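# Stamp the form's green field, then stand the stamp up

## Task

Make one complete print that lies wholly inside the green area of the form, and afterwards set the stamp upright so its entire base rests on its mat. This self-inking stamp only prints when pressed down firmly and all the way. The attempt fails if ink lands on the form anywhere outside the green area, or if the print is smeared or doubled by more than a small slip or twist. When finished, the clipboard (face up) and the mat must each lie flat on one of the four tabletops next to the arms, entirely within its edges and resting on nothing else. Every other object must remain standing.

## Robot and tools

Robots: arm1, arm2 and arm3 are identical i2rt Big YAM arms, each with six joints, a right hand (index, middle, ring fingers plus thumb, four separately driven hinges per digit) and a wrist camera. Base poses in the scene frame (metres, quaternion w,x,y,z), each base facing its own +x: arm1 (+0.528, -0.824, +0.820; +0.074, +0.002, -0.002, -0.997); arm2 (+0.313, +0.360, +0.849; +0.425, +0.002, +0.001, -0.905); arm3 (-0.835, +0.460, +0.787; +0.692, +0.002, +0.001, -0.722). Reach is about 1.06 m from the joint1 axis. Cameras: arm1_cam_wrist, arm2_cam_wrist, arm3_cam_wrist (fisheye, 672x504) and the fixed room_a and room_b (896x504); calibrations are approximate.

Scene frame: origin on the floor, +z up, all poses share it. The hand point is fixed to the palm: its +z runs along straightened fingers toward the tips, +x across the palm away from the thumb, +y out of the palm face (palm surface at y = -0.062 m). A mast on the palm side near the wrist (x +0.05 to +0.10, z -0.16 to -0.11) can collide with things. The wrist camera looks roughly 45 degrees off the fingers toward the index knuckle.

Tool move: each of arm1, arm2, arm3 is its own optional object; leaving an arm out gives it no new command. Inside an arm's object:
- joints: a map from joint name to absolute target. Arm joints in radians: joint1_rad -2.879..2.879 (base yaw, positive counter-clockwise seen from above), joint2_rad 0..3.141 (shoulder), joint3_rad 0..3.019 (elbow), joint4_rad -1.692..1.57 (hand pitch, positive lifts fingers), joint5_rad -1.57..1.57 (sideways swing, positive to arm's right), joint6_rad -2.094..2.094 (roll, positive clockwise seen from behind). Hand keys (hand_index_mcp through hand_thumb_ipl) are unitless -1..1, mapped linearly between each hinge's two stops; roughly, moving toward -1 curls a digit toward the palm. The settings hand_current_limit (-1..1, scaling 0 to 550 mA; starts at +0.4) and hand_speed (-0.96..1; starts at -0.6) apply to all sixteen motors. Omitted keys keep their current goals.
- target: a list of seven numbers [x, y, z, qw, qx, qy, qz], an absolute hand pose in the scene frame, metres, in the same form as the printed hand line. The hand moves in a straight line from its hand_target pose toward it. When target is sent, joints may only hold hand keys and the two settings.
- speed: top path speed in m/s, 0.002..0.5 (default 0.25); rotation is capped at twice that in rad/s. Only valid with target.
- min_time_s: 0.1..8 s, a lower bound on the duration of this arm's joint motions.
cameras: list of camera names, or ["all"], or [] for none.
A move with no arm parts returns the full state, images, and the scene number.

All motions of one call begin together; all target paths in a call finish together, paced by the slowest, within 0.5 to 10 s, and a single action lasts at most 15 s. Each control step clips the commanded pose to within 100 mm and 20 degrees of the measured hand, so expect errors of a centimetre or more, overshoot when the arm is near full extension, and joint-space paths that can swing wide. Nothing slows down for obstacles or other arms.

wait: seconds 0..10, optional cameras; nothing new is commanded. zoom_image: camera name and region [x0, y0, x1, y1] in image pixels from the top-left, at most 504 by 504, on that camera's latest image. finished_scene: scene = current scene number; irreversible, so only call it once the goal holds with the robots idle.

Reading results: the move line gives each commanded arm "done" or its worst status. joint_status/hand_status words: off_target (resting away from target, may still push), time_out (arm joint did not finish; each joint then holds a nearby target and keeps pushing, listed in on_its_own), not_followed (a safety check withheld targets; "joint command not followed" or "pose unreachable"; the arm may keep trying). An arm under "as last shown" was not commanded and its lines are repeated. hand_state gives one word per motor in key order: moving, goal, blocked (pressing, short of goal), overload (shut down). Each motor has a current line in mA (positive pushes toward -1). Joint velocities are rad/s in joint order; joint torques in N m, with joints 3 and 4 wrapping at ±28. A MOTOR HOT line appears at 85 °C; at 100 °C an OVER-TEMPERATURE FAULT drops that arm for 30–60 s and stopped keys read limit_stop_at_motor_heat (resend them).

Cautions: arms do not stop on contact, they keep pushing. Never let two robots press on each other, including one hand gripping another's fingers; the collision check can be late. Avoid slamming, dropping, or knocking objects off the work area or to the floor. A finger motor at 495 mA or more for 5 s shuts off for 10 s, so grip with goals only slightly past the surface. Long stretched poses or pushing at unreachable poses overheat joints. Stamping needs a firm straight-down press inside the green field with no sliding or second contact. Loose objects may occasionally be nudged by an outside push.

Each tool is called after "Request:" by a JSON object that holds its "method" and its "body".

## Session

Request:
{"method": "move", "body": {"cameras": ["all"]}}

Scene clock: 0.00 s.
Joint torques (N m): no reading
Heat: arm1: hottest joint2_rad 26 °C; arm2: hottest joint1_rad 28 °C; arm3: hottest joint1_rad 30 °C.
Joint velocities: within noise
arm1.joint_positions: joint1_rad=+0.585 joint2_rad=+0.631 joint3_rad=+1.416 joint4_rad=-1.172 joint5_rad=-0.031 joint6_rad=+1.039 hand_index_mcp=+0.753 hand_index_abd=+0.000 hand_index_pip=+0.577 hand_index_dip=+0.696 hand_middle_mcp=+0.753 hand_middle_abd=+0.000 hand_middle_pip=+0.577 hand_middle_dip=+0.696 hand_ring_mcp=+0.753 hand_ring_abd=+0.000 hand_ring_pip=+0.577 hand_ring_dip=+0.696 hand_thumb_cmc=+0.714 hand_thumb_axl=+0.677 hand_thumb_mcp=+0.226 hand_thumb_ipl=+0.168 hand_current_limit=+0.400 hand_speed=-0.600
arm1.joint_status: not commanded
arm1.hand_state: goal,goal,goal,goal,goal,goal,goal,goal,goal,goal,goal,goal,goal,goal,goal,goal
arm1.index_mcp_current_ma: 0
arm1.index_abd_current_ma: 0
arm1.index_pip_current_ma: 0
arm1.index_dip_current_ma: 0
arm1.middle_mcp_current_ma: 0
arm1.middle_abd_current_ma: 0
arm1.middle_pip_current_ma: 0
arm1.middle_dip_current_ma: 0
arm1.ring_mcp_current_ma: 0
arm1.ring_abd_current_ma: 0
arm1.ring_pip_current_ma: 0
arm1.ring_dip_current_ma: 0
arm1.thumb_cmc_current_ma: 0
arm1.thumb_axl_current_ma: 0
arm1.thumb_mcp_current_ma: 0
arm1.thumb_ipl_current_ma: 0
arm1.hand_goal_index_mcp: 0.754
arm1.hand_goal_index_abd: 0.000
arm1.hand_goal_index_pip: 0.576
arm1.hand_goal_index_dip: 0.696
arm1.hand_goal_middle_mcp: 0.754
arm1.hand_goal_middle_abd: 0.000
arm1.hand_goal_middle_pip: 0.576
arm1.hand_goal_middle_dip: 0.696
arm1.hand_goal_ring_mcp: 0.754
arm1.hand_goal_ring_abd: 0.000
arm1.hand_goal_ring_pip: 0.576
arm1.hand_goal_ring_dip: 0.696
arm1.hand_goal_thumb_cmc: 0.714
arm1.hand_goal_thumb_axl: 0.678
arm1.hand_goal_thumb_mcp: 0.226
arm1.hand_goal_thumb_ipl: 0.168
arm1.hand: x=+0.2741 y=-0.9411 z=+1.4257 quat_wxyz=(+0.553, +0.497, -0.665, +0.071) (m; scene frame)
arm1.hand_target: x=+0.2767 y=-0.9386 z=+1.4361 quat_wxyz=(+0.563, +0.493, -0.660, +0.072) (m; scene frame)
arm1.hand_status: not commanded
arm2.joint_positions: joint1_rad=+0.287 joint2_rad=+0.582 joint3_rad=+1.434 joint4_rad=-1.216 joint5_rad=-0.066 joint6_rad=+0.994 hand_index_mcp=+0.753 hand_index_abd=+0.000 hand_index_pip=+0.577 hand_index_dip=+0.696 hand_middle_mcp=+0.753 hand_middle_abd=+0.000 hand_middle_pip=+0.577 hand_middle_dip=+0.696 hand_ring_mcp=+0.753 hand_ring_abd=+0.000 hand_ring_pip=+0.577 hand_ring_dip=+0.696 hand_thumb_cmc=+0.714 hand_thumb_axl=+0.677 hand_thumb_mcp=+0.226 hand_thumb_ipl=+0.168 hand_current_limit=+0.400 hand_speed=-0.600
arm2.joint_status: not commanded
arm2.hand_state: goal,goal,goal,goal,goal,goal,goal,goal,goal,goal,goal,goal,goal,goal,goal,goal
arm2.index_mcp_current_ma: 0
arm2.index_abd_current_ma: 0
arm2.index_pip_current_ma: 0
arm2.index_dip_current_ma: 0
arm2.middle_mcp_current_ma: 0
arm2.middle_abd_current_ma: 0
arm2.middle_pip_current_ma: 0
arm2.middle_dip_current_ma: 0
arm2.ring_mcp_current_ma: 0
arm2.ring_abd_current_ma: 0
arm2.ring_pip_current_ma: 0
arm2.ring_dip_current_ma: 0
arm2.thumb_cmc_current_ma: 0
arm2.thumb_axl_current_ma: 0
arm2.thumb_mcp_current_ma: 0
arm2.thumb_ipl_current_ma: 0
arm2.hand_goal_index_mcp: 0.754
arm2.hand_goal_index_abd: 0.000
arm2.hand_goal_index_pip: 0.576
arm2.hand_goal_index_dip: 0.696
arm2.hand_goal_middle_mcp: 0.754
arm2.hand_goal_middle_abd: 0.000
arm2.hand_goal_middle_pip: 0.576
arm2.hand_goal_middle_dip: 0.696
arm2.hand_goal_ring_mcp: 0.754
arm2.hand_goal_ring_abd: 0.000
arm2.hand_goal_ring_pip: 0.576
arm2.hand_goal_ring_dip: 0.696
arm2.hand_goal_thumb_cmc: 0.714
arm2.hand_goal_thumb_axl: 0.678
arm2.hand_goal_thumb_mcp: 0.226
arm2.hand_goal_thumb_ipl: 0.168
arm2.hand: x=+0.1505 y=+0.1651 z=+1.4662 quat_wxyz=(+0.533, +0.642, -0.516, +0.190) (m; scene frame)
arm2.hand_target: x=+0.1522 y=+0.1690 z=+1.4800 quat_wxyz=(+0.546, +0.636, -0.510, +0.194) (m; scene frame)
arm2.hand_status: not commanded
arm3.joint_positions: joint1_rad=+0.144 joint2_rad=+0.580 joint3_rad=+1.317 joint4_rad=-1.315 joint5_rad=+0.082 joint6_rad=+1.120 hand_index_mcp=+0.753 hand_index_abd=+0.000 hand_index_pip=+0.577 hand_index_dip=+0.696 hand_middle_mcp=+0.753 hand_middle_abd=+0.000 hand_middle_pip=+0.577 hand_middle_dip=+0.696 hand_ring_mcp=+0.753 hand_ring_abd=+0.000 hand_ring_pip=+0.577 hand_ring_dip=+0.696 hand_thumb_cmc=+0.714 hand_thumb_axl=+0.677 hand_thumb_mcp=+0.226 hand_thumb_ipl=+0.168 hand_current_limit=+0.400 hand_speed=-0.600
arm3.joint_status: not commanded
arm3.hand_state: goal,goal,goal,goal,goal,goal,goal,goal,goal,goal,goal,goal,goal,goal,goal,goal
arm3.index_mcp_current_ma: 0
arm3.index_abd_current_ma: 0
arm3.index_pip_current_ma: 0
arm3.index_dip_current_ma: 0
arm3.middle_mcp_current_ma: 0
arm3.middle_abd_current_ma: 0
arm3.middle_pip_current_ma: 0
arm3.middle_dip_current_ma: 0
arm3.ring_mcp_current_ma: 0
arm3.ring_abd_current_ma: 0
arm3.ring_pip_current_ma: 0
arm3.ring_dip_current_ma: 0
arm3.thumb_cmc_current_ma: 0
arm3.thumb_axl_current_ma: 0
arm3.thumb_mcp_current_ma: 0
arm3.thumb_ipl_current_ma: 0
arm3.hand_goal_index_mcp: 0.754
arm3.hand_goal_index_abd: 0.000
arm3.hand_goal_index_pip: 0.576
arm3.hand_goal_index_dip: 0.696
arm3.hand_goal_middle_mcp: 0.754
arm3.hand_goal_middle_abd: 0.000
arm3.hand_goal_middle_pip: 0.576
arm3.hand_goal_middle_dip: 0.696
arm3.hand_goal_ring_mcp: 0.754
arm3.hand_goal_ring_abd: 0.000
arm3.hand_goal_ring_pip: 0.576
arm3.hand_goal_ring_dip: 0.696
arm3.hand_goal_thumb_cmc: 0.714
arm3.hand_goal_thumb_axl: 0.678
arm3.hand_goal_thumb_mcp: 0.226
arm3.hand_goal_thumb_ipl: 0.168
arm3.hand: x=-0.9119 y=+0.2139 z=+1.3202 quat_wxyz=(+0.409, +0.758, -0.446, +0.243) (m; scene frame)
arm3.hand_target: x=-0.9122 y=+0.2166 z=+1.3316 quat_wxyz=(+0.418, +0.752, -0.444, +0.250) (m; scene frame)
arm3.hand_status: not commanded
pictures: arm1_cam_wrist, arm2_cam_wrist, arm3_cam_wrist, room_a, room_b

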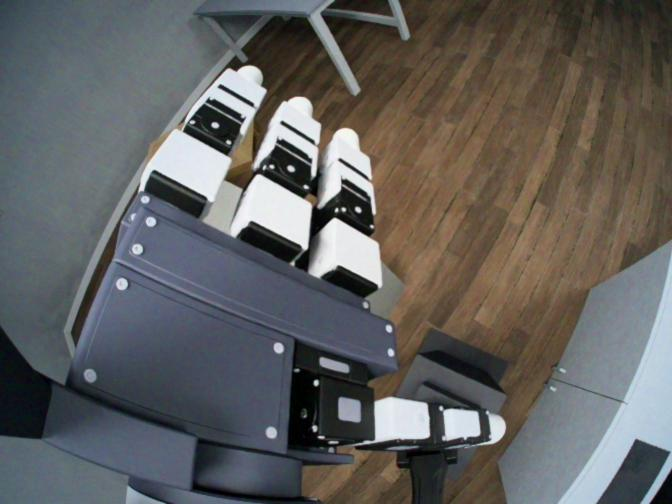

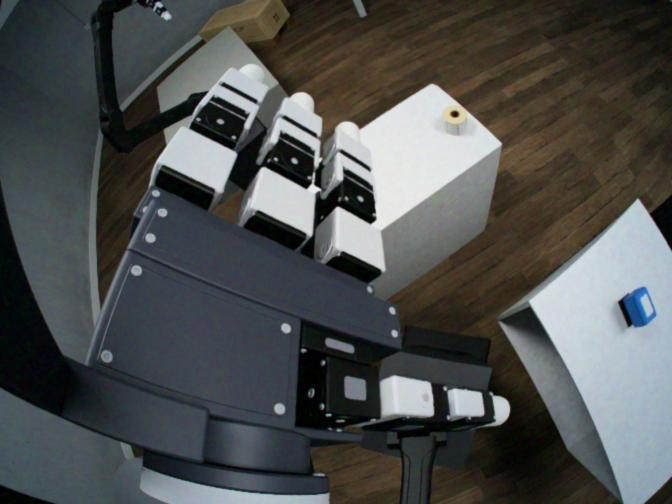

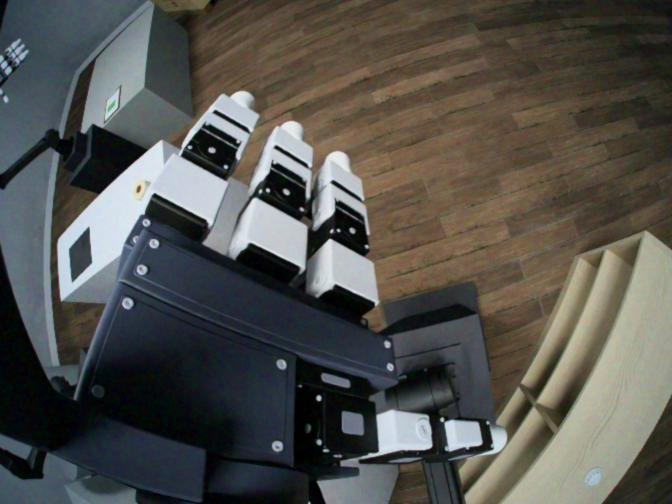

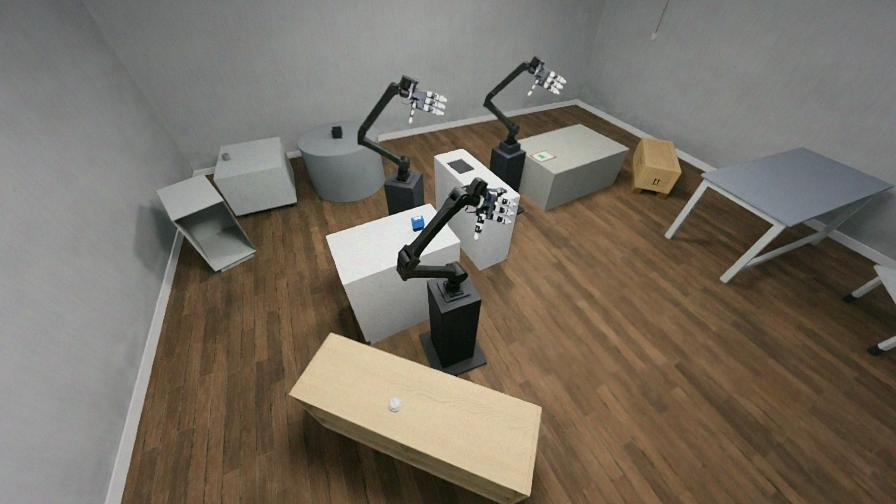

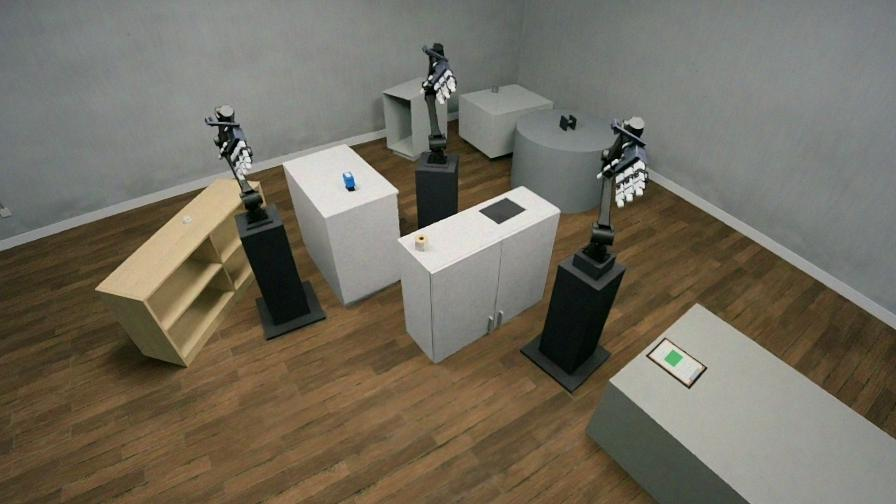

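Request:
{"method": "zoom_image", "body": {"camera": "room_b", "region": [270, 120, 470, 270]}}

Request:
{"method": "zoom_image", "body": {"camera": "room_b", "region": [600, 300, 800, 450]}}

Request:
{"method": "zoom_image", "body": {"camera": "room_a", "region": [360, 130, 560, 280]}}

Request:
{"method": "zoom_image", "body": {"camera": "room_b", "region": [400, 180, 580, 315]}}

Request:
{"method": "zoom_image", "body": {"camera": "arm2_cam_wrist", "region": [480, 240, 672, 384]}}

Scaled by 2.520 from the camera's 896x504 image, which has a finer 1280x720 frame.

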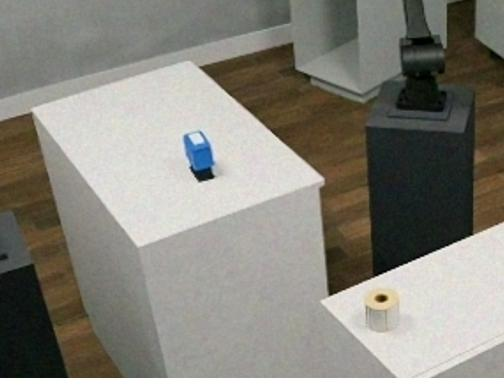

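Scaled by 2.520 from the camera's 896x504 image, which has a finer 1280x720 frame.

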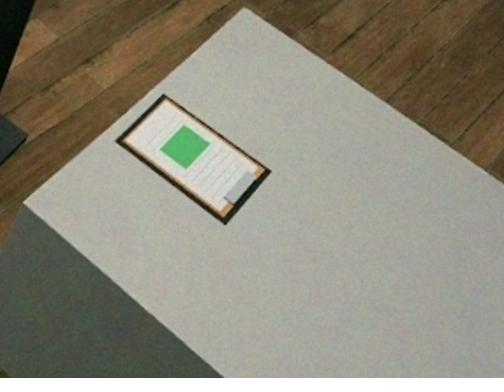

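Scaled by 2.520 from the camera's 896x504 image, which has a finer 1280x720 frame.

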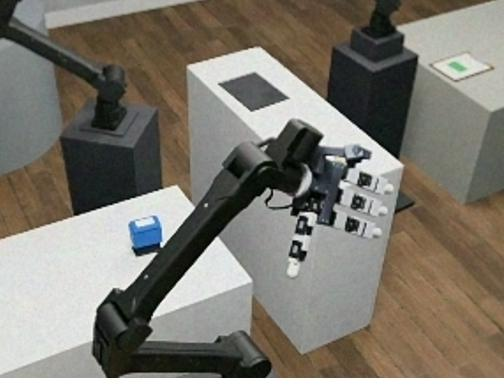

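Scaled by 2.800 from the camera's 896x504 image, which has a finer 1280x720 frame.

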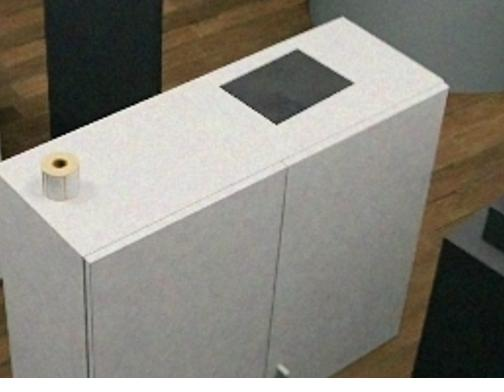

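Scaled by 2.625 from the camera's 672x504 image, which has a finer 960x720 frame.

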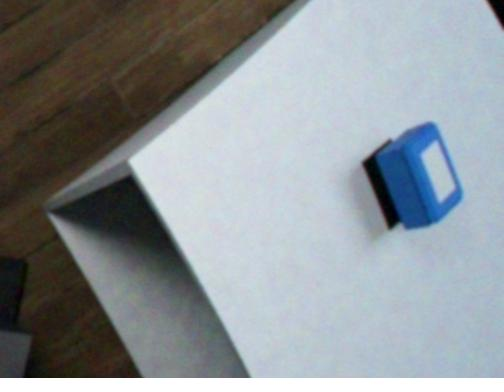

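Request:
{"method": "move", "body": {"arm2": {"joints": {"joint1_rad": -1.0, "joint6_rad": -1.4}, "min_time_s": 3}, "cameras": ["arm2_cam_wrist", "room_a"]}}

Request:
{"method": "move", "body": {"arm2": {"target": [-0.15, 0.60, 1.05, 0.0367, -0.9197, 0.0885, 0.3809], "speed": 0.3}, "cameras": ["arm2_cam_wrist", "room_a", "room_b"]}}

Scene clock: 237.27 s.
Joint torques (N m): arm1=[0.03 1.49 8.9 2.84 0.01 -0.12] | arm2=[-1.73 2.84 7.95 2.26 -0.2 -0.06] | arm3=[-1.49 1.73 8.94 2.35 0.1 -0.14]
Heat: arm1: hottest joint3_rad 29 °C; arm2: hottest joint3_rad 31 °C; arm3: hottest joint3_rad 32 °C.
move: arm2 done
Joint velocities: within noise
arm1, arm3: as last shown
arm1.joint_positions: joint1_rad=+0.585 joint2_rad=+0.631 joint3_rad=+1.416 joint4_rad=-1.172 joint5_rad=-0.031 joint6_rad=+1.039 hand_index_mcp=+0.755 hand_index_abd=+0.001 hand_index_pip=+0.577 hand_index_dip=+0.696 hand_middle_mcp=+0.755 hand_middle_abd=+0.001 hand_middle_pip=+0.577 hand_middle_dip=+0.696 hand_ring_mcp=+0.755 hand_ring_abd=+0.001 hand_ring_pip=+0.577 hand_ring_dip=+0.696 hand_thumb_cmc=+0.715 hand_thumb_axl=+0.677 hand_thumb_mcp=+0.226 hand_thumb_ipl=+0.168 hand_current_limit=+0.400 hand_speed=-0.600
arm1.index_mcp_current_ma: 2
arm1.index_abd_current_ma: 1
arm1.index_pip_current_ma: 1
arm1.middle_mcp_current_ma: 3
arm1.middle_abd_current_ma: 1
arm1.middle_pip_current_ma: 1
arm1.ring_mcp_current_ma: 3
arm1.ring_abd_current_ma: 1
arm1.ring_pip_current_ma: 1
arm1.thumb_cmc_current_ma: 3
arm1.thumb_axl_current_ma: -2
arm1.thumb_ipl_current_ma: -1
arm2.joint_positions: joint1_rad=-0.987 joint2_rad=+0.582 joint3_rad=+1.434 joint4_rad=-1.216 joint5_rad=-0.065 joint6_rad=-1.388 hand_index_mcp=+0.759 hand_index_abd=-0.001 hand_index_pip=+0.577 hand_index_dip=+0.696 hand_middle_mcp=+0.759 hand_middle_abd=-0.001 hand_middle_pip=+0.577 hand_middle_dip=+0.696 hand_ring_mcp=+0.759 hand_ring_abd=-0.001 hand_ring_pip=+0.577 hand_ring_dip=+0.696 hand_thumb_cmc=+0.721 hand_thumb_axl=+0.677 hand_thumb_mcp=+0.226 hand_thumb_ipl=+0.168 hand_current_limit=+0.400 hand_speed=-0.600
arm2.joint_status: all done
arm2.hand_state: goal,goal,goal,goal,goal,goal,goal,goal,goal,goal,goal,goal,goal,goal,goal,goal
arm2.index_mcp_current_ma: 20
arm2.index_abd_current_ma: -3
arm2.index_pip_current_ma: 3
arm2.index_dip_current_ma: 0
arm2.middle_mcp_current_ma: 23
arm2.middle_abd_current_ma: -3
arm2.middle_pip_current_ma: 3
arm2.middle_dip_current_ma: 0
arm2.ring_mcp_current_ma: 20
arm2.ring_abd_current_ma: -4
arm2.ring_pip_current_ma: 3
arm2.ring_dip_current_ma: 0
arm2.thumb_cmc_current_ma: 28
arm2.thumb_axl_current_ma: -3
arm2.thumb_mcp_current_ma: -1
arm2.thumb_ipl_current_ma: -1
arm2.hand_goal_index_mcp: 0.754
arm2.hand_goal_index_abd: 0.000
arm2.hand_goal_index_pip: 0.576
arm2.hand_goal_index_dip: 0.696
arm2.hand_goal_middle_mcp: 0.754
arm2.hand_goal_middle_abd: 0.000
arm2.hand_goal_middle_pip: 0.576
arm2.hand_goal_middle_dip: 0.696
arm2.hand_goal_ring_mcp: 0.754
arm2.hand_goal_ring_abd: 0.000
arm2.hand_goal_ring_pip: 0.576
arm2.hand_goal_ring_dip: 0.696
arm2.hand_goal_thumb_cmc: 0.714
arm2.hand_goal_thumb_axl: 0.678
arm2.hand_goal_thumb_mcp: 0.226
arm2.hand_goal_thumb_ipl: 0.168
arm2.hand: x=+0.0693 y=+0.2930 z=+1.4800 quat_wxyz=(+0.046, +0.818, -0.100, -0.565) (m; scene frame)
arm2.hand_target: x=+0.0735 y=+0.2951 z=+1.4926 quat_wxyz=(+0.039, +0.809, -0.099, -0.578) (m; scene frame)
arm2.hand_status: not commanded
arm3.joint_positions: joint1_rad=+0.144 joint2_rad=+0.580 joint3_rad=+1.317 joint4_rad=-1.315 joint5_rad=+0.082 joint6_rad=+1.120 hand_index_mcp=+0.754 hand_index_abd=+0.000 hand_index_pip=+0.577 hand_index_dip=+0.696 hand_middle_mcp=+0.755 hand_middle_abd=+0.000 hand_middle_pip=+0.577 hand_middle_dip=+0.696 hand_ring_mcp=+0.755 hand_ring_abd=+0.000 hand_ring_pip=+0.577 hand_ring_dip=+0.696 hand_thumb_cmc=+0.715 hand_thumb_axl=+0.677 hand_thumb_mcp=+0.226 hand_thumb_ipl=+0.168 hand_current_limit=+0.400 hand_speed=-0.600
pictures: arm2_cam_wrist, room_a
camera_calibration:
arm2_cam_wrist: T_world_to_cam=[[-0.355613, -0.407992, 0.840882, -1.06313], [0.628332, 0.561681, 0.53825, -1.06171], [-0.691909, 0.719762, 0.0566129, -0.119529], [0, 0, 0, 1]] pos_world=[0.206338, 0.248624, 1.4722]

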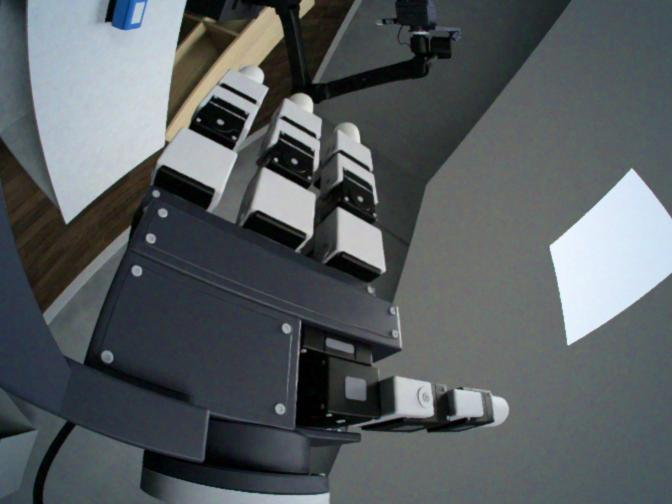

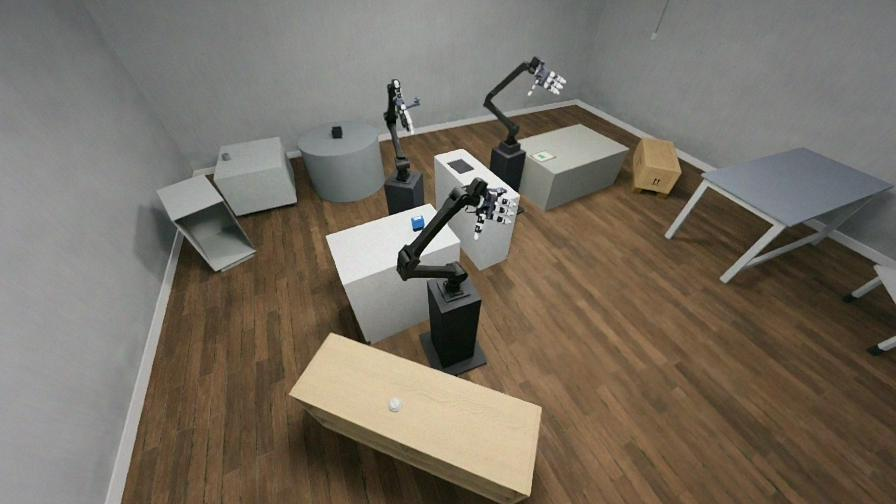

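Scene clock: 240.13 s.
Joint torques (N m): arm1=[-0.44 1.08 9.02 2.78 -0.06 -0.14] | arm2=[-1.49 -10.4 10.59 1.99 -0.59 -0.05] | arm3=[-1.61 1.67 8.92 2.3 0.09 -0.14]
Heat: arm1: hottest joint3_rad 29 °C; arm2: hottest joint3_rad 31 °C; arm3: hottest joint3_rad 32 °C.
move: arm2 off_target
Joint velocities: within noise
arm1, arm3: as last shown
arm2.joint_positions: joint1_rad=-1.635 joint2_rad=+1.424 joint3_rad=+0.963 joint4_rad=-0.489 joint5_rad=-0.397 joint6_rad=-1.985 hand_index_mcp=+0.756 hand_index_abd=-0.001 hand_index_pip=+0.577 hand_index_dip=+0.696 hand_middle_mcp=+0.756 hand_middle_abd=-0.001 hand_middle_pip=+0.577 hand_middle_dip=+0.696 hand_ring_mcp=+0.756 hand_ring_abd=-0.001 hand_ring_pip=+0.577 hand_ring_dip=+0.696 hand_thumb_cmc=+0.719 hand_thumb_axl=+0.677 hand_thumb_mcp=+0.224 hand_thumb_ipl=+0.168 hand_current_limit=+0.400 hand_speed=-0.600
arm2.joint_status: not commanded
arm2.hand_state: goal,goal,goal,goal,goal,goal,goal,goal,goal,goal,goal,goal,goal,goal,goal,goal
arm2.index_mcp_current_ma: 7
arm2.index_abd_current_ma: -4
arm2.index_pip_current_ma: 3
arm2.index_dip_current_ma: 0
arm2.middle_mcp_current_ma: 9
arm2.middle_abd_current_ma: -3
arm2.middle_pip_current_ma: 3
arm2.middle_dip_current_ma: 0
arm2.ring_mcp_current_ma: 7
arm2.ring_abd_current_ma: -4
arm2.ring_pip_current_ma: 3
arm2.ring_dip_current_ma: 0
arm2.thumb_cmc_current_ma: 19
arm2.thumb_axl_current_ma: -3
arm2.thumb_mcp_current_ma: -9
arm2.thumb_ipl_current_ma: -1
arm2.hand_goal_index_mcp: 0.754
arm2.hand_goal_index_abd: 0.000
arm2.hand_goal_index_pip: 0.576
arm2.hand_goal_index_dip: 0.696
arm2.hand_goal_middle_mcp: 0.754
arm2.hand_goal_middle_abd: 0.000
arm2.hand_goal_middle_pip: 0.576
arm2.hand_goal_middle_dip: 0.696
arm2.hand_goal_ring_mcp: 0.754
arm2.hand_goal_ring_abd: 0.000
arm2.hand_goal_ring_pip: 0.576
arm2.hand_goal_ring_dip: 0.696
arm2.hand_goal_thumb_cmc: 0.714
arm2.hand_goal_thumb_axl: 0.678
arm2.hand_goal_thumb_mcp: 0.226
arm2.hand_goal_thumb_ipl: 0.168
arm2.hand: x=-0.1378 y=+0.5827 z=+1.0223 quat_wxyz=(-0.011, +0.931, -0.099, -0.352) (m; scene frame)
arm2.hand_target: x=-0.1485 y=+0.5990 z=+1.0503 quat_wxyz=(-0.037, +0.920, -0.089, -0.381) (m; scene frame)
arm2.hand_status: off_target (0.035 m and 4.8 deg from the pose sent, 0.572 m and 26.0 deg at the start)
pictures: arm2_cam_wrist, room_a, room_b
camera_calibration:
arm2_cam_wrist: T_world_to_cam=[[-0.712892, -0.440936, 0.545308, -0.36173], [0.302323, 0.508387, 0.806315, -1.1359], [-0.63276, 0.739675, -0.22912, -0.156818], [0, 0, 0, 1]] pos_world=[-0.0136957, 0.533969, 1.07721]

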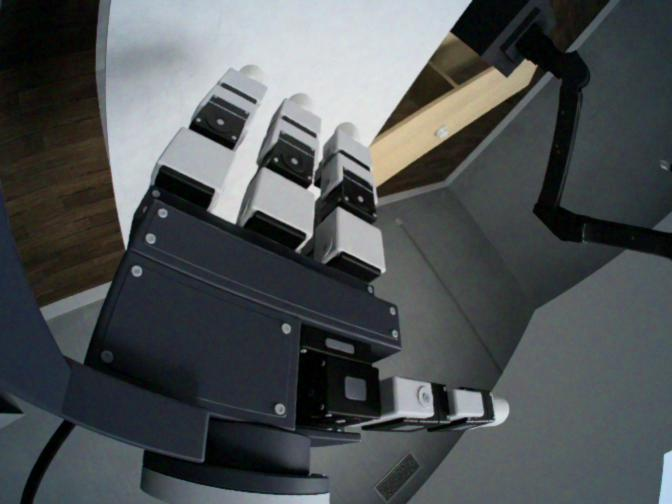

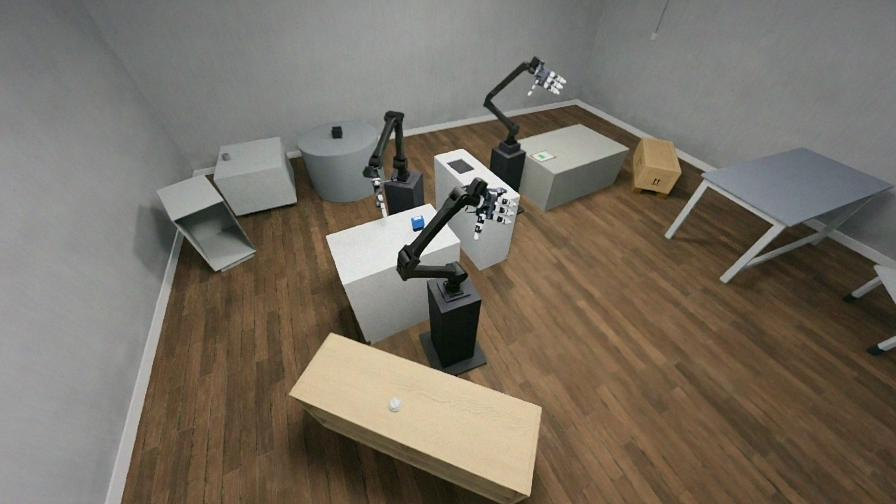

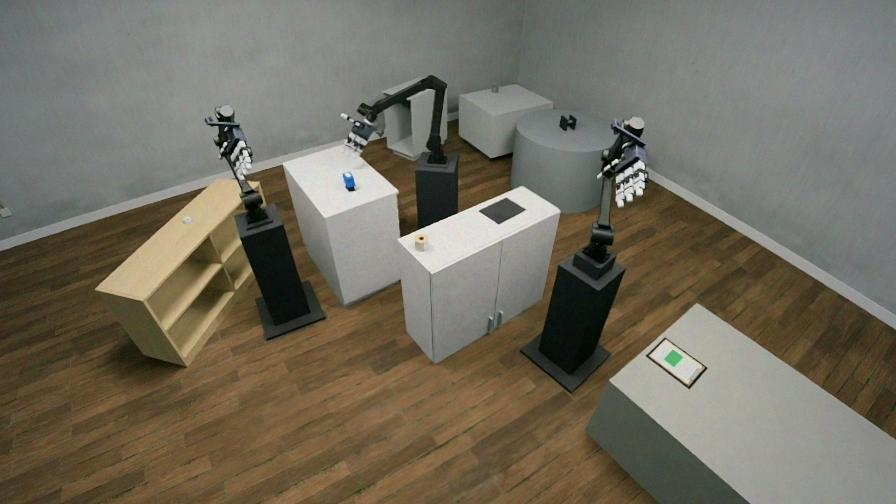

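Request:
{"method": "move", "body": {"arm2": {"joints": {"joint1_rad": -0.6, "joint2_rad": 0.6, "joint3_rad": 1.43, "joint4_rad": -1.2, "joint5_rad": -0.05, "joint6_rad": -1.4}, "min_time_s": 3}, "arm1": {"joints": {"joint1_rad": 1.7}, "min_time_s": 3}, "arm3": {"joints": {"joint1_rad": 1.5}, "min_time_s": 3}}}

Request:
{"method": "move", "body": {"arm1": {"target": [0.745, -1.316, 0.79, 0.4530, 0.7531, -0.3493, 0.3251]}, "arm3": {"target": [-0.257, 0.597, 1.06, 0.1374, 0.8602, 0.1833, 0.4555]}, "cameras": ["arm1_cam_wrist", "arm3_cam_wrist", "room_b"]}}

Scene clock: 294.03 s.
Joint torques (N m): arm1=[0.97 1.2 8.8 2.91 -0.08 -0.12] | arm2=[0.15 2.78 9.25 1.52 -0.05 0.16] | arm3=[-0.56 1.96 8.91 2.32 0.09 -0.13]
Heat: arm1: hottest joint3_rad 30 °C; arm2: hottest joint3_rad 34 °C; arm3: hottest joint3_rad 33 °C.
move: arm1 done; arm2 done; arm3 done
Joint velocities: within noise
arm1.joint_positions: joint1_rad=+1.687 joint2_rad=+0.631 joint3_rad=+1.416 joint4_rad=-1.172 joint5_rad=-0.031 joint6_rad=+1.039 hand_index_mcp=+0.756 hand_index_abd=+0.001 hand_index_pip=+0.577 hand_index_dip=+0.696 hand_middle_mcp=+0.756 hand_middle_abd=+0.001 hand_middle_pip=+0.577 hand_middle_dip=+0.696 hand_ring_mcp=+0.756 hand_ring_abd=+0.001 hand_ring_pip=+0.577 hand_ring_dip=+0.696 hand_thumb_cmc=+0.715 hand_thumb_axl=+0.677 hand_thumb_mcp=+0.226 hand_thumb_ipl=+0.168 hand_current_limit=+0.400 hand_speed=-0.600
arm1.joint_status: all done
arm1.hand_state: goal,goal,goal,goal,goal,goal,goal,goal,goal,goal,goal,goal,goal,goal,goal,goal
arm1.index_mcp_current_ma: 4
arm1.index_abd_current_ma: 1
arm1.index_pip_current_ma: 1
arm1.index_dip_current_ma: 0
arm1.middle_mcp_current_ma: 5
arm1.middle_abd_current_ma: 1
arm1.middle_pip_current_ma: 1
arm1.middle_dip_current_ma: 0
arm1.ring_mcp_current_ma: 4
arm1.ring_abd_current_ma: 1
arm1.ring_pip_current_ma: 1
arm1.ring_dip_current_ma: 0
arm1.thumb_cmc_current_ma: 3
arm1.thumb_axl_current_ma: -2
arm1.thumb_mcp_current_ma: 0
arm1.thumb_ipl_current_ma: -1
arm1.hand_goal_index_mcp: 0.754
arm1.hand_goal_index_abd: 0.000
arm1.hand_goal_index_pip: 0.576
arm1.hand_goal_index_dip: 0.696
arm1.hand_goal_middle_mcp: 0.754
arm1.hand_goal_middle_abd: 0.000
arm1.hand_goal_middle_pip: 0.576
arm1.hand_goal_middle_dip: 0.696
arm1.hand_goal_ring_mcp: 0.754
arm1.hand_goal_ring_abd: 0.000
arm1.hand_goal_ring_pip: 0.576
arm1.hand_goal_ring_dip: 0.696
arm1.hand_goal_thumb_cmc: 0.714
arm1.hand_goal_thumb_axl: 0.678
arm1.hand_goal_thumb_mcp: 0.226
arm1.hand_goal_thumb_ipl: 0.168
arm1.hand: x=+0.5187 y=-1.1000 z=+1.4273 quat_wxyz=(+0.437, +0.770, -0.305, +0.351) (m; scene frame)
arm1.hand_target: x=+0.5214 y=-1.0966 z=+1.4376 quat_wxyz=(+0.442, +0.766, -0.298, +0.360) (m; scene frame)
arm1.hand_status: not commanded
arm2.joint_positions: joint1_rad=-0.613 joint2_rad=+0.593 joint3_rad=+1.392 joint4_rad=-1.190 joint5_rad=-0.053 joint6_rad=-1.412 hand_index_mcp=+0.755 hand_index_abd=-0.001 hand_index_pip=+0.577 hand_index_dip=+0.696 hand_middle_mcp=+0.755 hand_middle_abd=-0.001 hand_middle_pip=+0.577 hand_middle_dip=+0.696 hand_ring_mcp=+0.755 hand_ring_abd=-0.001 hand_ring_pip=+0.577 hand_ring_dip=+0.696 hand_thumb_cmc=+0.717 hand_thumb_axl=+0.677 hand_thumb_mcp=+0.224 hand_thumb_ipl=+0.168 hand_current_limit=+0.400 hand_speed=-0.600
arm2.joint_status: all done
arm2.hand_state: goal,goal,goal,goal,goal,goal,goal,goal,goal,goal,goal,goal,goal,goal,goal,goal
arm2.index_mcp_current_ma: 5
arm2.index_abd_current_ma: -4
arm2.index_pip_current_ma: 3
arm2.index_dip_current_ma: 0
arm2.middle_mcp_current_ma: 6
arm2.middle_abd_current_ma: -4
arm2.middle_pip_current_ma: 3
arm2.middle_dip_current_ma: 0
arm2.ring_mcp_current_ma: 5
arm2.ring_abd_current_ma: -4
arm2.ring_pip_current_ma: 3
arm2.ring_dip_current_ma: 0
arm2.thumb_cmc_current_ma: 12
arm2.thumb_axl_current_ma: -3
arm2.thumb_mcp_current_ma: -9
arm2.thumb_ipl_current_ma: -1
arm2.hand_goal_index_mcp: 0.754
arm2.hand_goal_index_abd: 0.000
arm2.hand_goal_index_pip: 0.576
arm2.hand_goal_index_dip: 0.696
arm2.hand_goal_middle_mcp: 0.754
arm2.hand_goal_middle_abd: 0.000
arm2.hand_goal_middle_pip: 0.576
arm2.hand_goal_middle_dip: 0.696
arm2.hand_goal_ring_mcp: 0.754
arm2.hand_goal_ring_abd: 0.000
arm2.hand_goal_ring_pip: 0.576
arm2.hand_goal_ring_dip: 0.696
arm2.hand_goal_thumb_cmc: 0.714
arm2.hand_goal_thumb_axl: 0.678
arm2.hand_goal_thumb_mcp: 0.226
arm2.hand_goal_thumb_ipl: 0.168
arm2.hand: x=+0.0934 y=+0.2060 z=+1.4604 quat_wxyz=(+0.137, +0.830, +0.060, -0.538) (m; scene frame)
arm2.hand_target: x=+0.0998 y=+0.2052 z=+1.4761 quat_wxyz=(+0.145, +0.824, +0.059, -0.545) (m; scene frame)
arm2.hand_status: not commanded
arm3.joint_positions: joint1_rad=+1.487 joint2_rad=+0.580 joint3_rad=+1.317 joint4_rad=-1.315 joint5_rad=+0.082 joint6_rad=+1.120 hand_index_mcp=+0.755 hand_index_abd=+0.000 hand_index_pip=+0.577 hand_index_dip=+0.696 hand_middle_mcp=+0.755 hand_middle_abd=+0.000 hand_middle_pip=+0.577 hand_middle_dip=+0.696 hand_ring_mcp=+0.755 hand_ring_abd=+0.000 hand_ring_pip=+0.577 hand_ring_dip=+0.696 hand_thumb_cmc=+0.715 hand_thumb_axl=+0.677 hand_thumb_mcp=+0.226 hand_thumb_ipl=+0.168 hand_current_limit=+0.400 hand_speed=-0.600
arm3.joint_status: all done
arm3.hand_state: goal,goal,goal,goal,goal,goal,goal,goal,goal,goal,goal,goal,goal,goal,goal,goal
arm3.index_mcp_current_ma: 1
arm3.index_abd_current_ma: 0
arm3.index_pip_current_ma: 0
arm3.index_dip_current_ma: 0
arm3.middle_mcp_current_ma: 1
arm3.middle_abd_current_ma: 0
arm3.middle_pip_current_ma: 0
arm3.middle_dip_current_ma: 0
arm3.ring_mcp_current_ma: 1
arm3.ring_abd_current_ma: 0
arm3.ring_pip_current_ma: 0
arm3.ring_dip_current_ma: 0
arm3.thumb_cmc_current_ma: 1
arm3.thumb_axl_current_ma: 0
arm3.thumb_mcp_current_ma: 0
arm3.thumb_ipl_current_ma: 0
arm3.hand_goal_index_mcp: 0.754
arm3.hand_goal_index_abd: 0.000
arm3.hand_goal_index_pip: 0.576
arm3.hand_goal_index_dip: 0.696
arm3.hand_goal_middle_mcp: 0.754
arm3.hand_goal_middle_abd: 0.000
arm3.hand_goal_middle_pip: 0.576
arm3.hand_goal_middle_dip: 0.696
arm3.hand_goal_ring_mcp: 0.754
arm3.hand_goal_ring_abd: 0.000
arm3.hand_goal_ring_pip: 0.576
arm3.hand_goal_ring_dip: 0.696
arm3.hand_goal_thumb_cmc: 0.714
arm3.hand_goal_thumb_axl: 0.678
arm3.hand_goal_thumb_mcp: 0.226
arm3.hand_goal_thumb_ipl: 0.168
arm3.hand: x=-0.6146 y=+0.3286 z=+1.3211 quat_wxyz=(+0.169, +0.870, +0.122, +0.447) (m; scene frame)
arm3.hand_target: x=-0.6157 y=+0.3317 z=+1.3324 quat_wxyz=(+0.169, +0.863, +0.126, +0.459) (m; scene frame)
arm3.hand_status: not commanded
pictures: none

Scene clock: 297.83 s.
Joint torques (N m): arm1=[0.73 -11.16 5.08 3.02 0.32 -0.11] | arm2=[0.21 2.78 9.25 1.52 -0.06 0.16] | arm3=[-0.62 -11.22 12.66 2.7 0.39 -0.08]
Heat: arm1: hottest joint3_rad 29 °C; arm2: hottest joint3_rad 34 °C; arm3: hottest joint3_rad 33 °C.
move: arm1 done; arm3 off_target
Joint velocities: within noise
arm1.joint_positions: joint1_rad=+2.128 joint2_rad=+2.089 joint3_rad=+0.699 joint4_rad=+0.925 joint5_rad=+0.483 joint6_rad=+1.270 hand_index_mcp=+0.756 hand_index_abd=+0.001 hand_index_pip=+0.577 hand_index_dip=+0.696 hand_middle_mcp=+0.756 hand_middle_abd=+0.001 hand_middle_pip=+0.577 hand_middle_dip=+0.696 hand_ring_mcp=+0.756 hand_ring_abd=+0.001 hand_ring_pip=+0.577 hand_ring_dip=+0.696 hand_thumb_cmc=+0.716 hand_thumb_axl=+0.677 hand_thumb_mcp=+0.226 hand_thumb_ipl=+0.168 hand_current_limit=+0.400 hand_speed=-0.600
arm1.joint_status: not commanded
arm1.hand_state: goal,goal,goal,goal,goal,goal,goal,goal,goal,goal,goal,goal,goal,goal,goal,goal
arm1.index_mcp_current_ma: 4
arm1.index_abd_current_ma: 1
arm1.index_pip_current_ma: 1
arm1.index_dip_current_ma: 0
arm1.middle_mcp_current_ma: 5
arm1.middle_abd_current_ma: 2
arm1.middle_pip_current_ma: 1
arm1.middle_dip_current_ma: 0
arm1.ring_mcp_current_ma: 4
arm1.ring_abd_current_ma: 1
arm1.ring_pip_current_ma: 1
arm1.ring_dip_current_ma: 0
arm1.thumb_cmc_current_ma: 4
arm1.thumb_axl_current_ma: -2
arm1.thumb_mcp_current_ma: 0
arm1.thumb_ipl_current_ma: -1
arm1.hand_goal_index_mcp: 0.754
arm1.hand_goal_index_abd: 0.000
arm1.hand_goal_index_pip: 0.576
arm1.hand_goal_index_dip: 0.696
arm1.hand_goal_middle_mcp: 0.754
arm1.hand_goal_middle_abd: 0.000
arm1.hand_goal_middle_pip: 0.576
arm1.hand_goal_middle_dip: 0.696
arm1.hand_goal_ring_mcp: 0.754
arm1.hand_goal_ring_abd: 0.000
arm1.hand_goal_ring_pip: 0.576
arm1.hand_goal_ring_dip: 0.696
arm1.hand_goal_thumb_cmc: 0.714
arm1.hand_goal_thumb_axl: 0.678
arm1.hand_goal_thumb_mcp: 0.226
arm1.hand_goal_thumb_ipl: 0.168
arm1.hand: x=+0.7359 y=-1.3121 z=+0.7926 quat_wxyz=(+0.451, +0.757, -0.350, +0.316) (m; scene frame)
arm1.hand_target: x=+0.7449 y=-1.3158 z=+0.7901 quat_wxyz=(+0.453, +0.753, -0.349, +0.325) (m; scene frame)
arm1.hand_status: done (0.010 m and 1.1 deg from the pose sent, 0.710 m and 6.4 deg at the start)
arm2: as last shown
arm2.hand: x=+0.0934 y=+0.2060 z=+1.4605 quat_wxyz=(+0.137, +0.830, +0.059, -0.538) (m; scene frame)
arm3.joint_positions: joint1_rad=+2.109 joint2_rad=+1.496 joint3_rad=+1.142 joint4_rad=-0.379 joint5_rad=+0.485 joint6_rad=+1.409 hand_index_mcp=+0.755 hand_index_abd=+0.001 hand_index_pip=+0.577 hand_index_dip=+0.696 hand_middle_mcp=+0.755 hand_middle_abd=+0.001 hand_middle_pip=+0.577 hand_middle_dip=+0.696 hand_ring_mcp=+0.755 hand_ring_abd=+0.000 hand_ring_pip=+0.577 hand_ring_dip=+0.696 hand_thumb_cmc=+0.715 hand_thumb_axl=+0.677 hand_thumb_mcp=+0.225 hand_thumb_ipl=+0.168 hand_current_limit=+0.400 hand_speed=-0.600
arm3.joint_status: not commanded
arm3.hand_state: goal,goal,goal,goal,goal,goal,goal,goal,goal,goal,goal,goal,goal,goal,goal,goal
arm3.index_mcp_current_ma: 1
arm3.index_abd_current_ma: 0
arm3.index_pip_current_ma: 0
arm3.index_dip_current_ma: 0
arm3.middle_mcp_current_ma: 1
arm3.middle_abd_current_ma: 0
arm3.middle_pip_current_ma: 0
arm3.middle_dip_current_ma: 0
arm3.ring_mcp_current_ma: 1
arm3.ring_abd_current_ma: 0
arm3.ring_pip_current_ma: 0
arm3.ring_dip_current_ma: 0
arm3.thumb_cmc_current_ma: 1
arm3.thumb_axl_current_ma: 0
arm3.thumb_mcp_current_ma: -1
arm3.thumb_ipl_current_ma: 0
arm3.hand_goal_index_mcp: 0.754
arm3.hand_goal_index_abd: 0.000
arm3.hand_goal_index_pip: 0.576
arm3.hand_goal_index_dip: 0.696
arm3.hand_goal_middle_mcp: 0.754
arm3.hand_goal_middle_abd: 0.000
arm3.hand_goal_middle_pip: 0.576
arm3.hand_goal_middle_dip: 0.696
arm3.hand_goal_ring_mcp: 0.754
arm3.hand_goal_ring_abd: 0.000
arm3.hand_goal_ring_pip: 0.576
arm3.hand_goal_ring_dip: 0.696
arm3.hand_goal_thumb_cmc: 0.714
arm3.hand_goal_thumb_axl: 0.678
arm3.hand_goal_thumb_mcp: 0.226
arm3.hand_goal_thumb_ipl: 0.168
arm3.hand: x=-0.2733 y=+0.5819 z=+1.0379 quat_wxyz=(+0.150, +0.871, +0.193, +0.427) (m; scene frame)
arm3.hand_target: x=-0.2589 y=+0.5966 z=+1.0600 quat_wxyz=(+0.137, +0.860, +0.184, +0.455) (m; scene frame)
arm3.hand_status: off_target (0.031 m and 3.9 deg from the pose sent, 0.518 m and 8.0 deg at the start)
pictures: arm1_cam_wrist, arm3_cam_wrist, room_b
camera_calibration:
arm1_cam_wrist: T_world_to_cam=[[-0.935513, -0.0352998, -0.351525, 0.957902], [0.0631162, 0.96229, -0.264603, 1.37408], [0.34761, -0.269726, -0.898006, 0.224818], [0, 0, 0, 1]] pos_world=[0.731255, -1.22781, 0.902199]
arm3_cam_wrist: T_world_to_cam=[[-0.336594, -0.903146, -0.266518, 0.741797], [-0.909584, 0.385069, -0.156135, -0.34916], [0.243641, 0.189867, -0.951099, 1.07329], [0, 0, 0, 1]] pos_world=[-0.329402, 0.60062, 1.16399]

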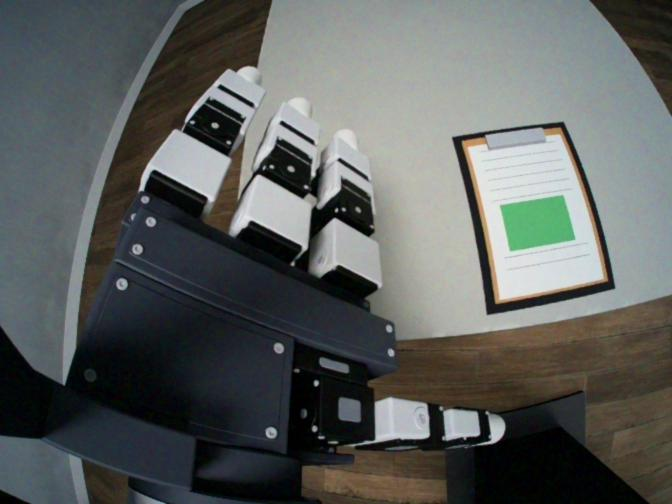

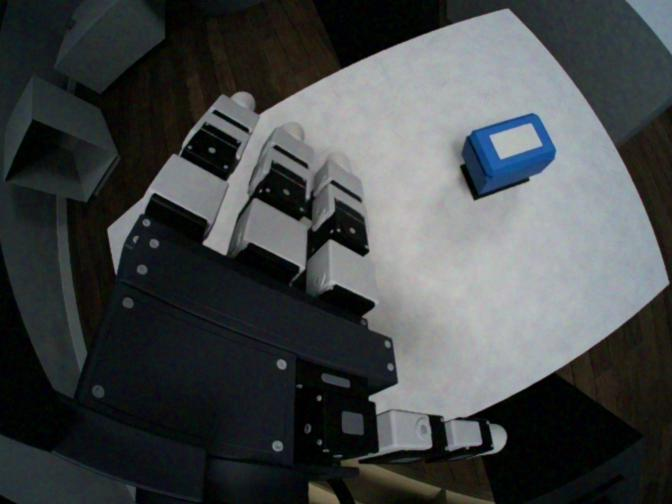

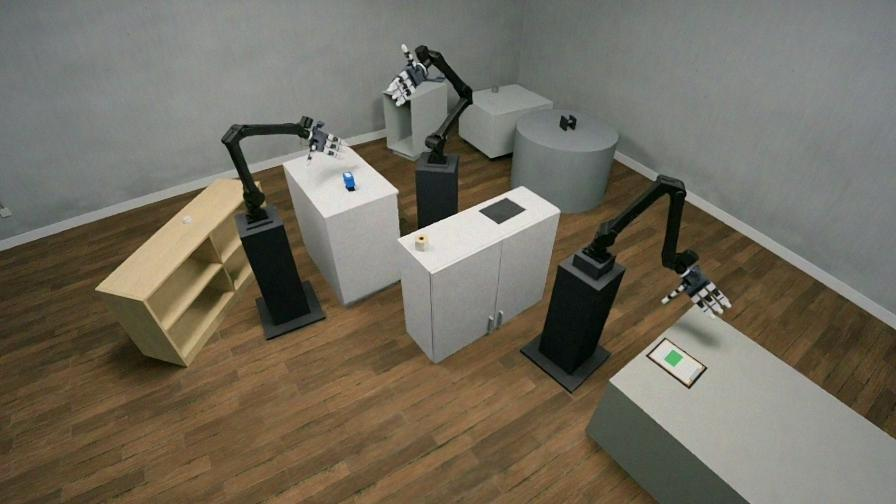

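Request:
{"method": "zoom_image", "body": {"camera": "arm3_cam_wrist", "region": [430, 90, 590, 210]}}

Request:
{"method": "zoom_image", "body": {"camera": "arm1_cam_wrist", "region": [430, 100, 670, 330]}}

Scaled by 3.150 from the camera's 672x504 image, which has a finer 960x720 frame.

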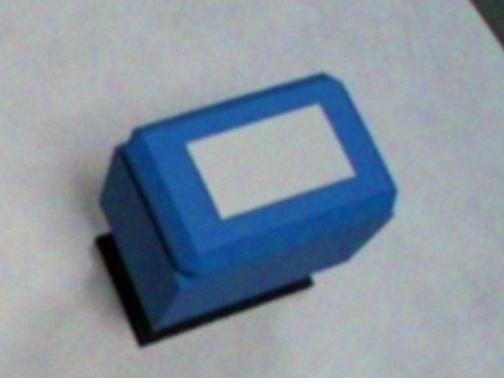

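Scaled by 2.100 from the camera's 672x504 image, which has a finer 960x720 frame.

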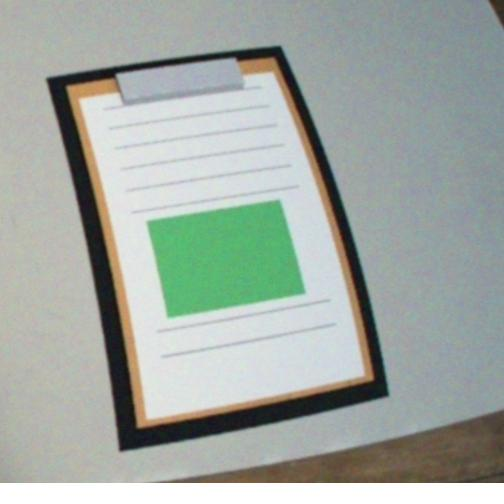

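Request:
{"method": "move", "body": {"arm3": {"joints": {"joint1_rad": 1.5, "joint2_rad": 0.6, "joint3_rad": 1.4, "joint4_rad": -1.3, "joint5_rad": 0.1, "joint6_rad": 1.1}, "min_time_s": 3}, "arm2": {"joints": {"joint1_rad": -0.9, "joint6_rad": 1.9, "hand_index_mcp": -0.137, "hand_middle_mcp": -0.137, "hand_thumb_cmc": -0.571, "hand_thumb_mcp": 0.449}, "min_time_s": 3}}}

Request:
{"method": "move", "body": {"arm2": {"target": [-0.26, 0.30, 0.98, -0.6320, 0.1918, 0.7417, -0.1172]}, "cameras": ["arm2_cam_wrist", "room_a", "room_b"]}}

Scene clock: 566.33 s.
Joint torques (N m): arm1=[0.79 -11.22 4.9 3.04 0.33 -0.12] | arm2=[-1.73 2.96 9.16 1.43 0.01 -0.11] | arm3=[-2.55 2.14 10.15 1.58 -0.03 -0.23]
Heat: arm1: hottest joint2_rad 29 °C; arm2: hottest joint3_rad 34 °C; arm3: hottest joint3_rad 44 °C.
move: arm2 done; arm3 done
Joint velocities: within noise
arm1: as last shown
arm2.joint_positions: joint1_rad=-0.886 joint2_rad=+0.593 joint3_rad=+1.392 joint4_rad=-1.190 joint5_rad=-0.052 joint6_rad=+1.889 hand_index_mcp=-0.130 hand_index_abd=+0.001 hand_index_pip=+0.577 hand_index_dip=+0.696 hand_middle_mcp=-0.130 hand_middle_abd=+0.001 hand_middle_pip=+0.577 hand_middle_dip=+0.696 hand_ring_mcp=+0.753 hand_ring_abd=+0.001 hand_ring_pip=+0.577 hand_ring_dip=+0.696 hand_thumb_cmc=-0.563 hand_thumb_axl=+0.677 hand_thumb_mcp=+0.447 hand_thumb_ipl=+0.168 hand_current_limit=+0.400 hand_speed=-0.600
arm2.joint_status: all done
arm2.hand_state: goal,goal,goal,goal,goal,goal,goal,goal,goal,goal,goal,goal,goal,goal,goal,goal
arm2.index_mcp_current_ma: 24
arm2.index_abd_current_ma: 4
arm2.index_pip_current_ma: 3
arm2.index_dip_current_ma: 0
arm2.middle_mcp_current_ma: 28
arm2.middle_abd_current_ma: 4
arm2.middle_pip_current_ma: 3
arm2.middle_dip_current_ma: 0
arm2.ring_mcp_current_ma: -3
arm2.ring_abd_current_ma: 4
arm2.ring_pip_current_ma: 3
arm2.ring_dip_current_ma: 0
arm2.thumb_cmc_current_ma: 27
arm2.thumb_axl_current_ma: -3
arm2.thumb_mcp_current_ma: -13
arm2.thumb_ipl_current_ma: -1
arm2.hand_goal_index_mcp: -0.136
arm2.hand_goal_index_abd: 0.000
arm2.hand_goal_index_pip: 0.576
arm2.hand_goal_index_dip: 0.696
arm2.hand_goal_middle_mcp: -0.136
arm2.hand_goal_middle_abd: 0.000
arm2.hand_goal_middle_pip: 0.576
arm2.hand_goal_middle_dip: 0.696
arm2.hand_goal_ring_mcp: 0.754
arm2.hand_goal_ring_abd: 0.000
arm2.hand_goal_ring_pip: 0.576
arm2.hand_goal_ring_dip: 0.696
arm2.hand_goal_thumb_cmc: -0.570
arm2.hand_goal_thumb_axl: 0.678
arm2.hand_goal_thumb_mcp: 0.450
arm2.hand_goal_thumb_ipl: 0.168
arm2.hand: x=+0.0866 y=+0.4245 z=+1.3804 quat_wxyz=(+0.545, -0.120, -0.823, +0.106) (m; scene frame)
arm2.hand_target: x=+0.0916 y=+0.4271 z=+1.3941 quat_wxyz=(+0.554, -0.129, -0.816, +0.106) (m; scene frame)
arm2.hand_status: not commanded
arm3.joint_positions: joint1_rad=+1.513 joint2_rad=+0.596 joint3_rad=+1.362 joint4_rad=-1.284 joint5_rad=+0.103 joint6_rad=+1.110 hand_index_mcp=+0.756 hand_index_abd=+0.001 hand_index_pip=+0.577 hand_index_dip=+0.696 hand_middle_mcp=+0.756 hand_middle_abd=+0.001 hand_middle_pip=+0.577 hand_middle_dip=+0.696 hand_ring_mcp=+0.756 hand_ring_abd=+0.000 hand_ring_pip=+0.577 hand_ring_dip=+0.696 hand_thumb_cmc=+0.716 hand_thumb_axl=+0.677 hand_thumb_mcp=+0.225 hand_thumb_ipl=+0.168 hand_current_limit=+0.400 hand_speed=-0.600
arm3.joint_status: all done
arm3.hand_state: goal,goal,goal,goal,goal,goal,goal,goal,goal,goal,goal,goal,goal,goal,goal,goal
arm3.index_mcp_current_ma: 1
arm3.index_abd_current_ma: 0
arm3.index_pip_current_ma: 0
arm3.index_dip_current_ma: 0
arm3.middle_mcp_current_ma: 1
arm3.middle_abd_current_ma: 0
arm3.middle_pip_current_ma: 0
arm3.middle_dip_current_ma: 0
arm3.ring_mcp_current_ma: 2
arm3.ring_abd_current_ma: 0
arm3.ring_pip_current_ma: 0
arm3.ring_dip_current_ma: 0
arm3.thumb_cmc_current_ma: 1
arm3.thumb_axl_current_ma: 0
arm3.thumb_mcp_current_ma: -1
arm3.thumb_ipl_current_ma: 0
arm3.hand_goal_index_mcp: 0.754
arm3.hand_goal_index_abd: 0.000
arm3.hand_goal_index_pip: 0.576
arm3.hand_goal_index_dip: 0.696
arm3.hand_goal_middle_mcp: 0.754
arm3.hand_goal_middle_abd: 0.000
arm3.hand_goal_middle_pip: 0.576
arm3.hand_goal_middle_dip: 0.696
arm3.hand_goal_ring_mcp: 0.754
arm3.hand_goal_ring_abd: 0.000
arm3.hand_goal_ring_pip: 0.576
arm3.hand_goal_ring_dip: 0.696
arm3.hand_goal_thumb_cmc: 0.714
arm3.hand_goal_thumb_axl: 0.678
arm3.hand_goal_thumb_mcp: 0.226
arm3.hand_goal_thumb_ipl: 0.168
arm3.hand: x=-0.6098 y=+0.3309 z=+1.3481 quat_wxyz=(+0.180, +0.854, +0.128, +0.471) (m; scene frame)
arm3.hand_target: x=-0.6172 y=+0.3291 z=+1.3631 quat_wxyz=(+0.187, +0.850, +0.126, +0.477) (m; scene frame)
arm3.hand_status: not commanded
pictures: none

Scene clock: 569.47 s.
Joint torques (N m): arm1=[0.38 -11.4 5.08 3.3 0.36 -0.1] | arm2=[-0.03 -10.52 8.84 2.73 0.21 -0.18] | arm3=[-2.49 2.14 10.11 1.61 -0.03 -0.21]
Heat: arm1: hottest joint2_rad 29 °C; arm2: hottest joint3_rad 34 °C; arm3: hottest joint3_rad 44 °C.
move: arm2 off_target
Joint velocities: within noise
arm1, arm3: as last shown
arm2.joint_positions: joint1_rad=-0.570 joint2_rad=+1.594 joint3_rad=+0.752 joint4_rad=+0.590 joint5_rad=+0.379 joint6_rad=+2.079 hand_index_mcp=-0.133 hand_index_abd=+0.002 hand_index_pip=+0.577 hand_index_dip=+0.696 hand_middle_mcp=-0.133 hand_middle_abd=+0.001 hand_middle_pip=+0.577 hand_middle_dip=+0.696 hand_ring_mcp=+0.752 hand_ring_abd=+0.002 hand_ring_pip=+0.577 hand_ring_dip=+0.696 hand_thumb_cmc=-0.563 hand_thumb_axl=+0.677 hand_thumb_mcp=+0.447 hand_thumb_ipl=+0.168 hand_current_limit=+0.400 hand_speed=-0.600
arm2.joint_status: not commanded
arm2.hand_state: goal,goal,goal,goal,goal,goal,goal,goal,goal,goal,goal,goal,goal,goal,goal,goal
arm2.index_mcp_current_ma: 11
arm2.index_abd_current_ma: 5
arm2.index_pip_current_ma: 3
arm2.index_dip_current_ma: 0
arm2.middle_mcp_current_ma: 13
arm2.middle_abd_current_ma: 5
arm2.middle_pip_current_ma: 3
arm2.middle_dip_current_ma: 0
arm2.ring_mcp_current_ma: -6
arm2.ring_abd_current_ma: 6
arm2.ring_pip_current_ma: 3
arm2.ring_dip_current_ma: 0
arm2.thumb_cmc_current_ma: 29
arm2.thumb_axl_current_ma: -3
arm2.thumb_mcp_current_ma: -13
arm2.thumb_ipl_current_ma: -1
arm2.hand_goal_index_mcp: -0.136
arm2.hand_goal_index_abd: 0.000
arm2.hand_goal_index_pip: 0.576
arm2.hand_goal_index_dip: 0.696
arm2.hand_goal_middle_mcp: -0.136
arm2.hand_goal_middle_abd: 0.000
arm2.hand_goal_middle_pip: 0.576
arm2.hand_goal_middle_dip: 0.696
arm2.hand_goal_ring_mcp: 0.754
arm2.hand_goal_ring_abd: 0.000
arm2.hand_goal_ring_pip: 0.576
arm2.hand_goal_ring_dip: 0.696
arm2.hand_goal_thumb_cmc: -0.570
arm2.hand_goal_thumb_axl: 0.678
arm2.hand_goal_thumb_mcp: 0.450
arm2.hand_goal_thumb_ipl: 0.168
arm2.hand: x=-0.2416 y=+0.3118 z=+0.9571 quat_wxyz=(+0.610, -0.191, -0.762, +0.101) (m; scene frame)
arm2.hand_target: x=-0.2584 y=+0.3002 z=+0.9803 quat_wxyz=(+0.632, -0.192, -0.742, +0.118) (m; scene frame)
arm2.hand_status: off_target (0.032 m and 3.9 deg from the pose sent, 0.544 m and 16.0 deg at the start)
pictures: arm2_cam_wrist, room_a, room_b
camera_calibration:
arm2_cam_wrist: T_world_to_cam=[[0.230499, 0.209587, -0.950233, 0.936932], [0.719759, -0.69389, 0.0215457, 0.312637], [-0.654841, -0.688905, -0.310793, 0.481193], [0, 0, 0, 1]] pos_world=[-0.12588, 0.352063, 1.03312]

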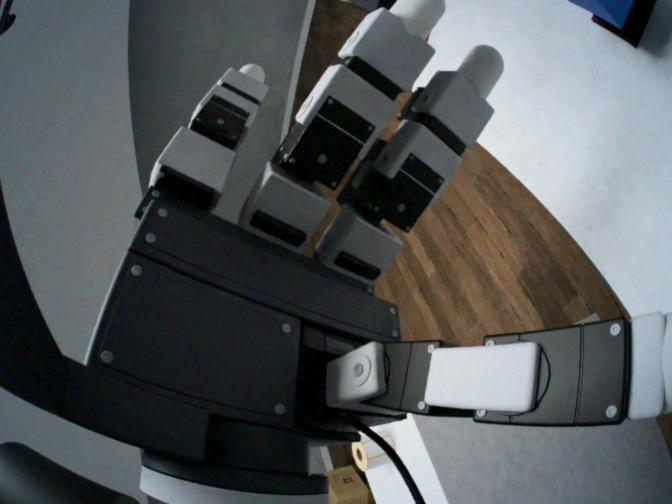

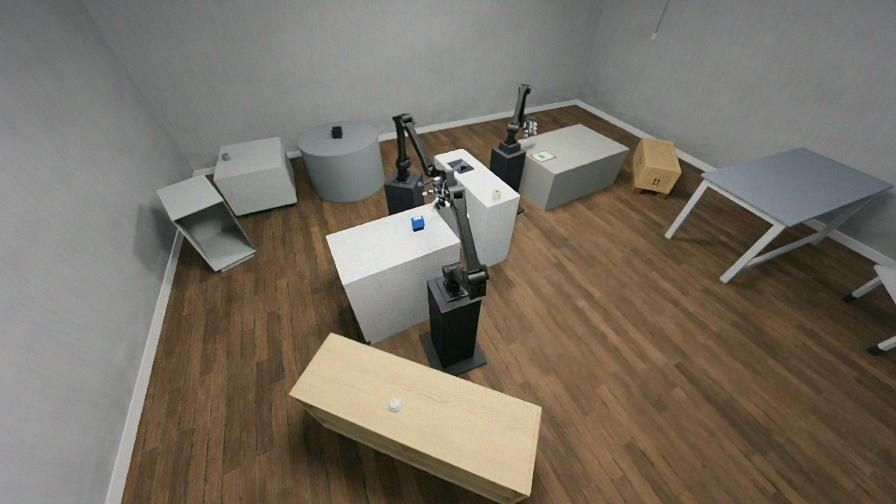

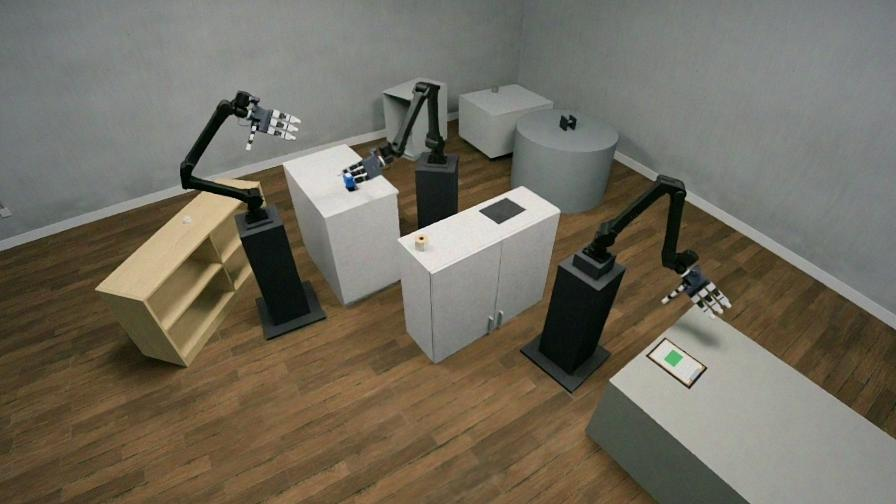

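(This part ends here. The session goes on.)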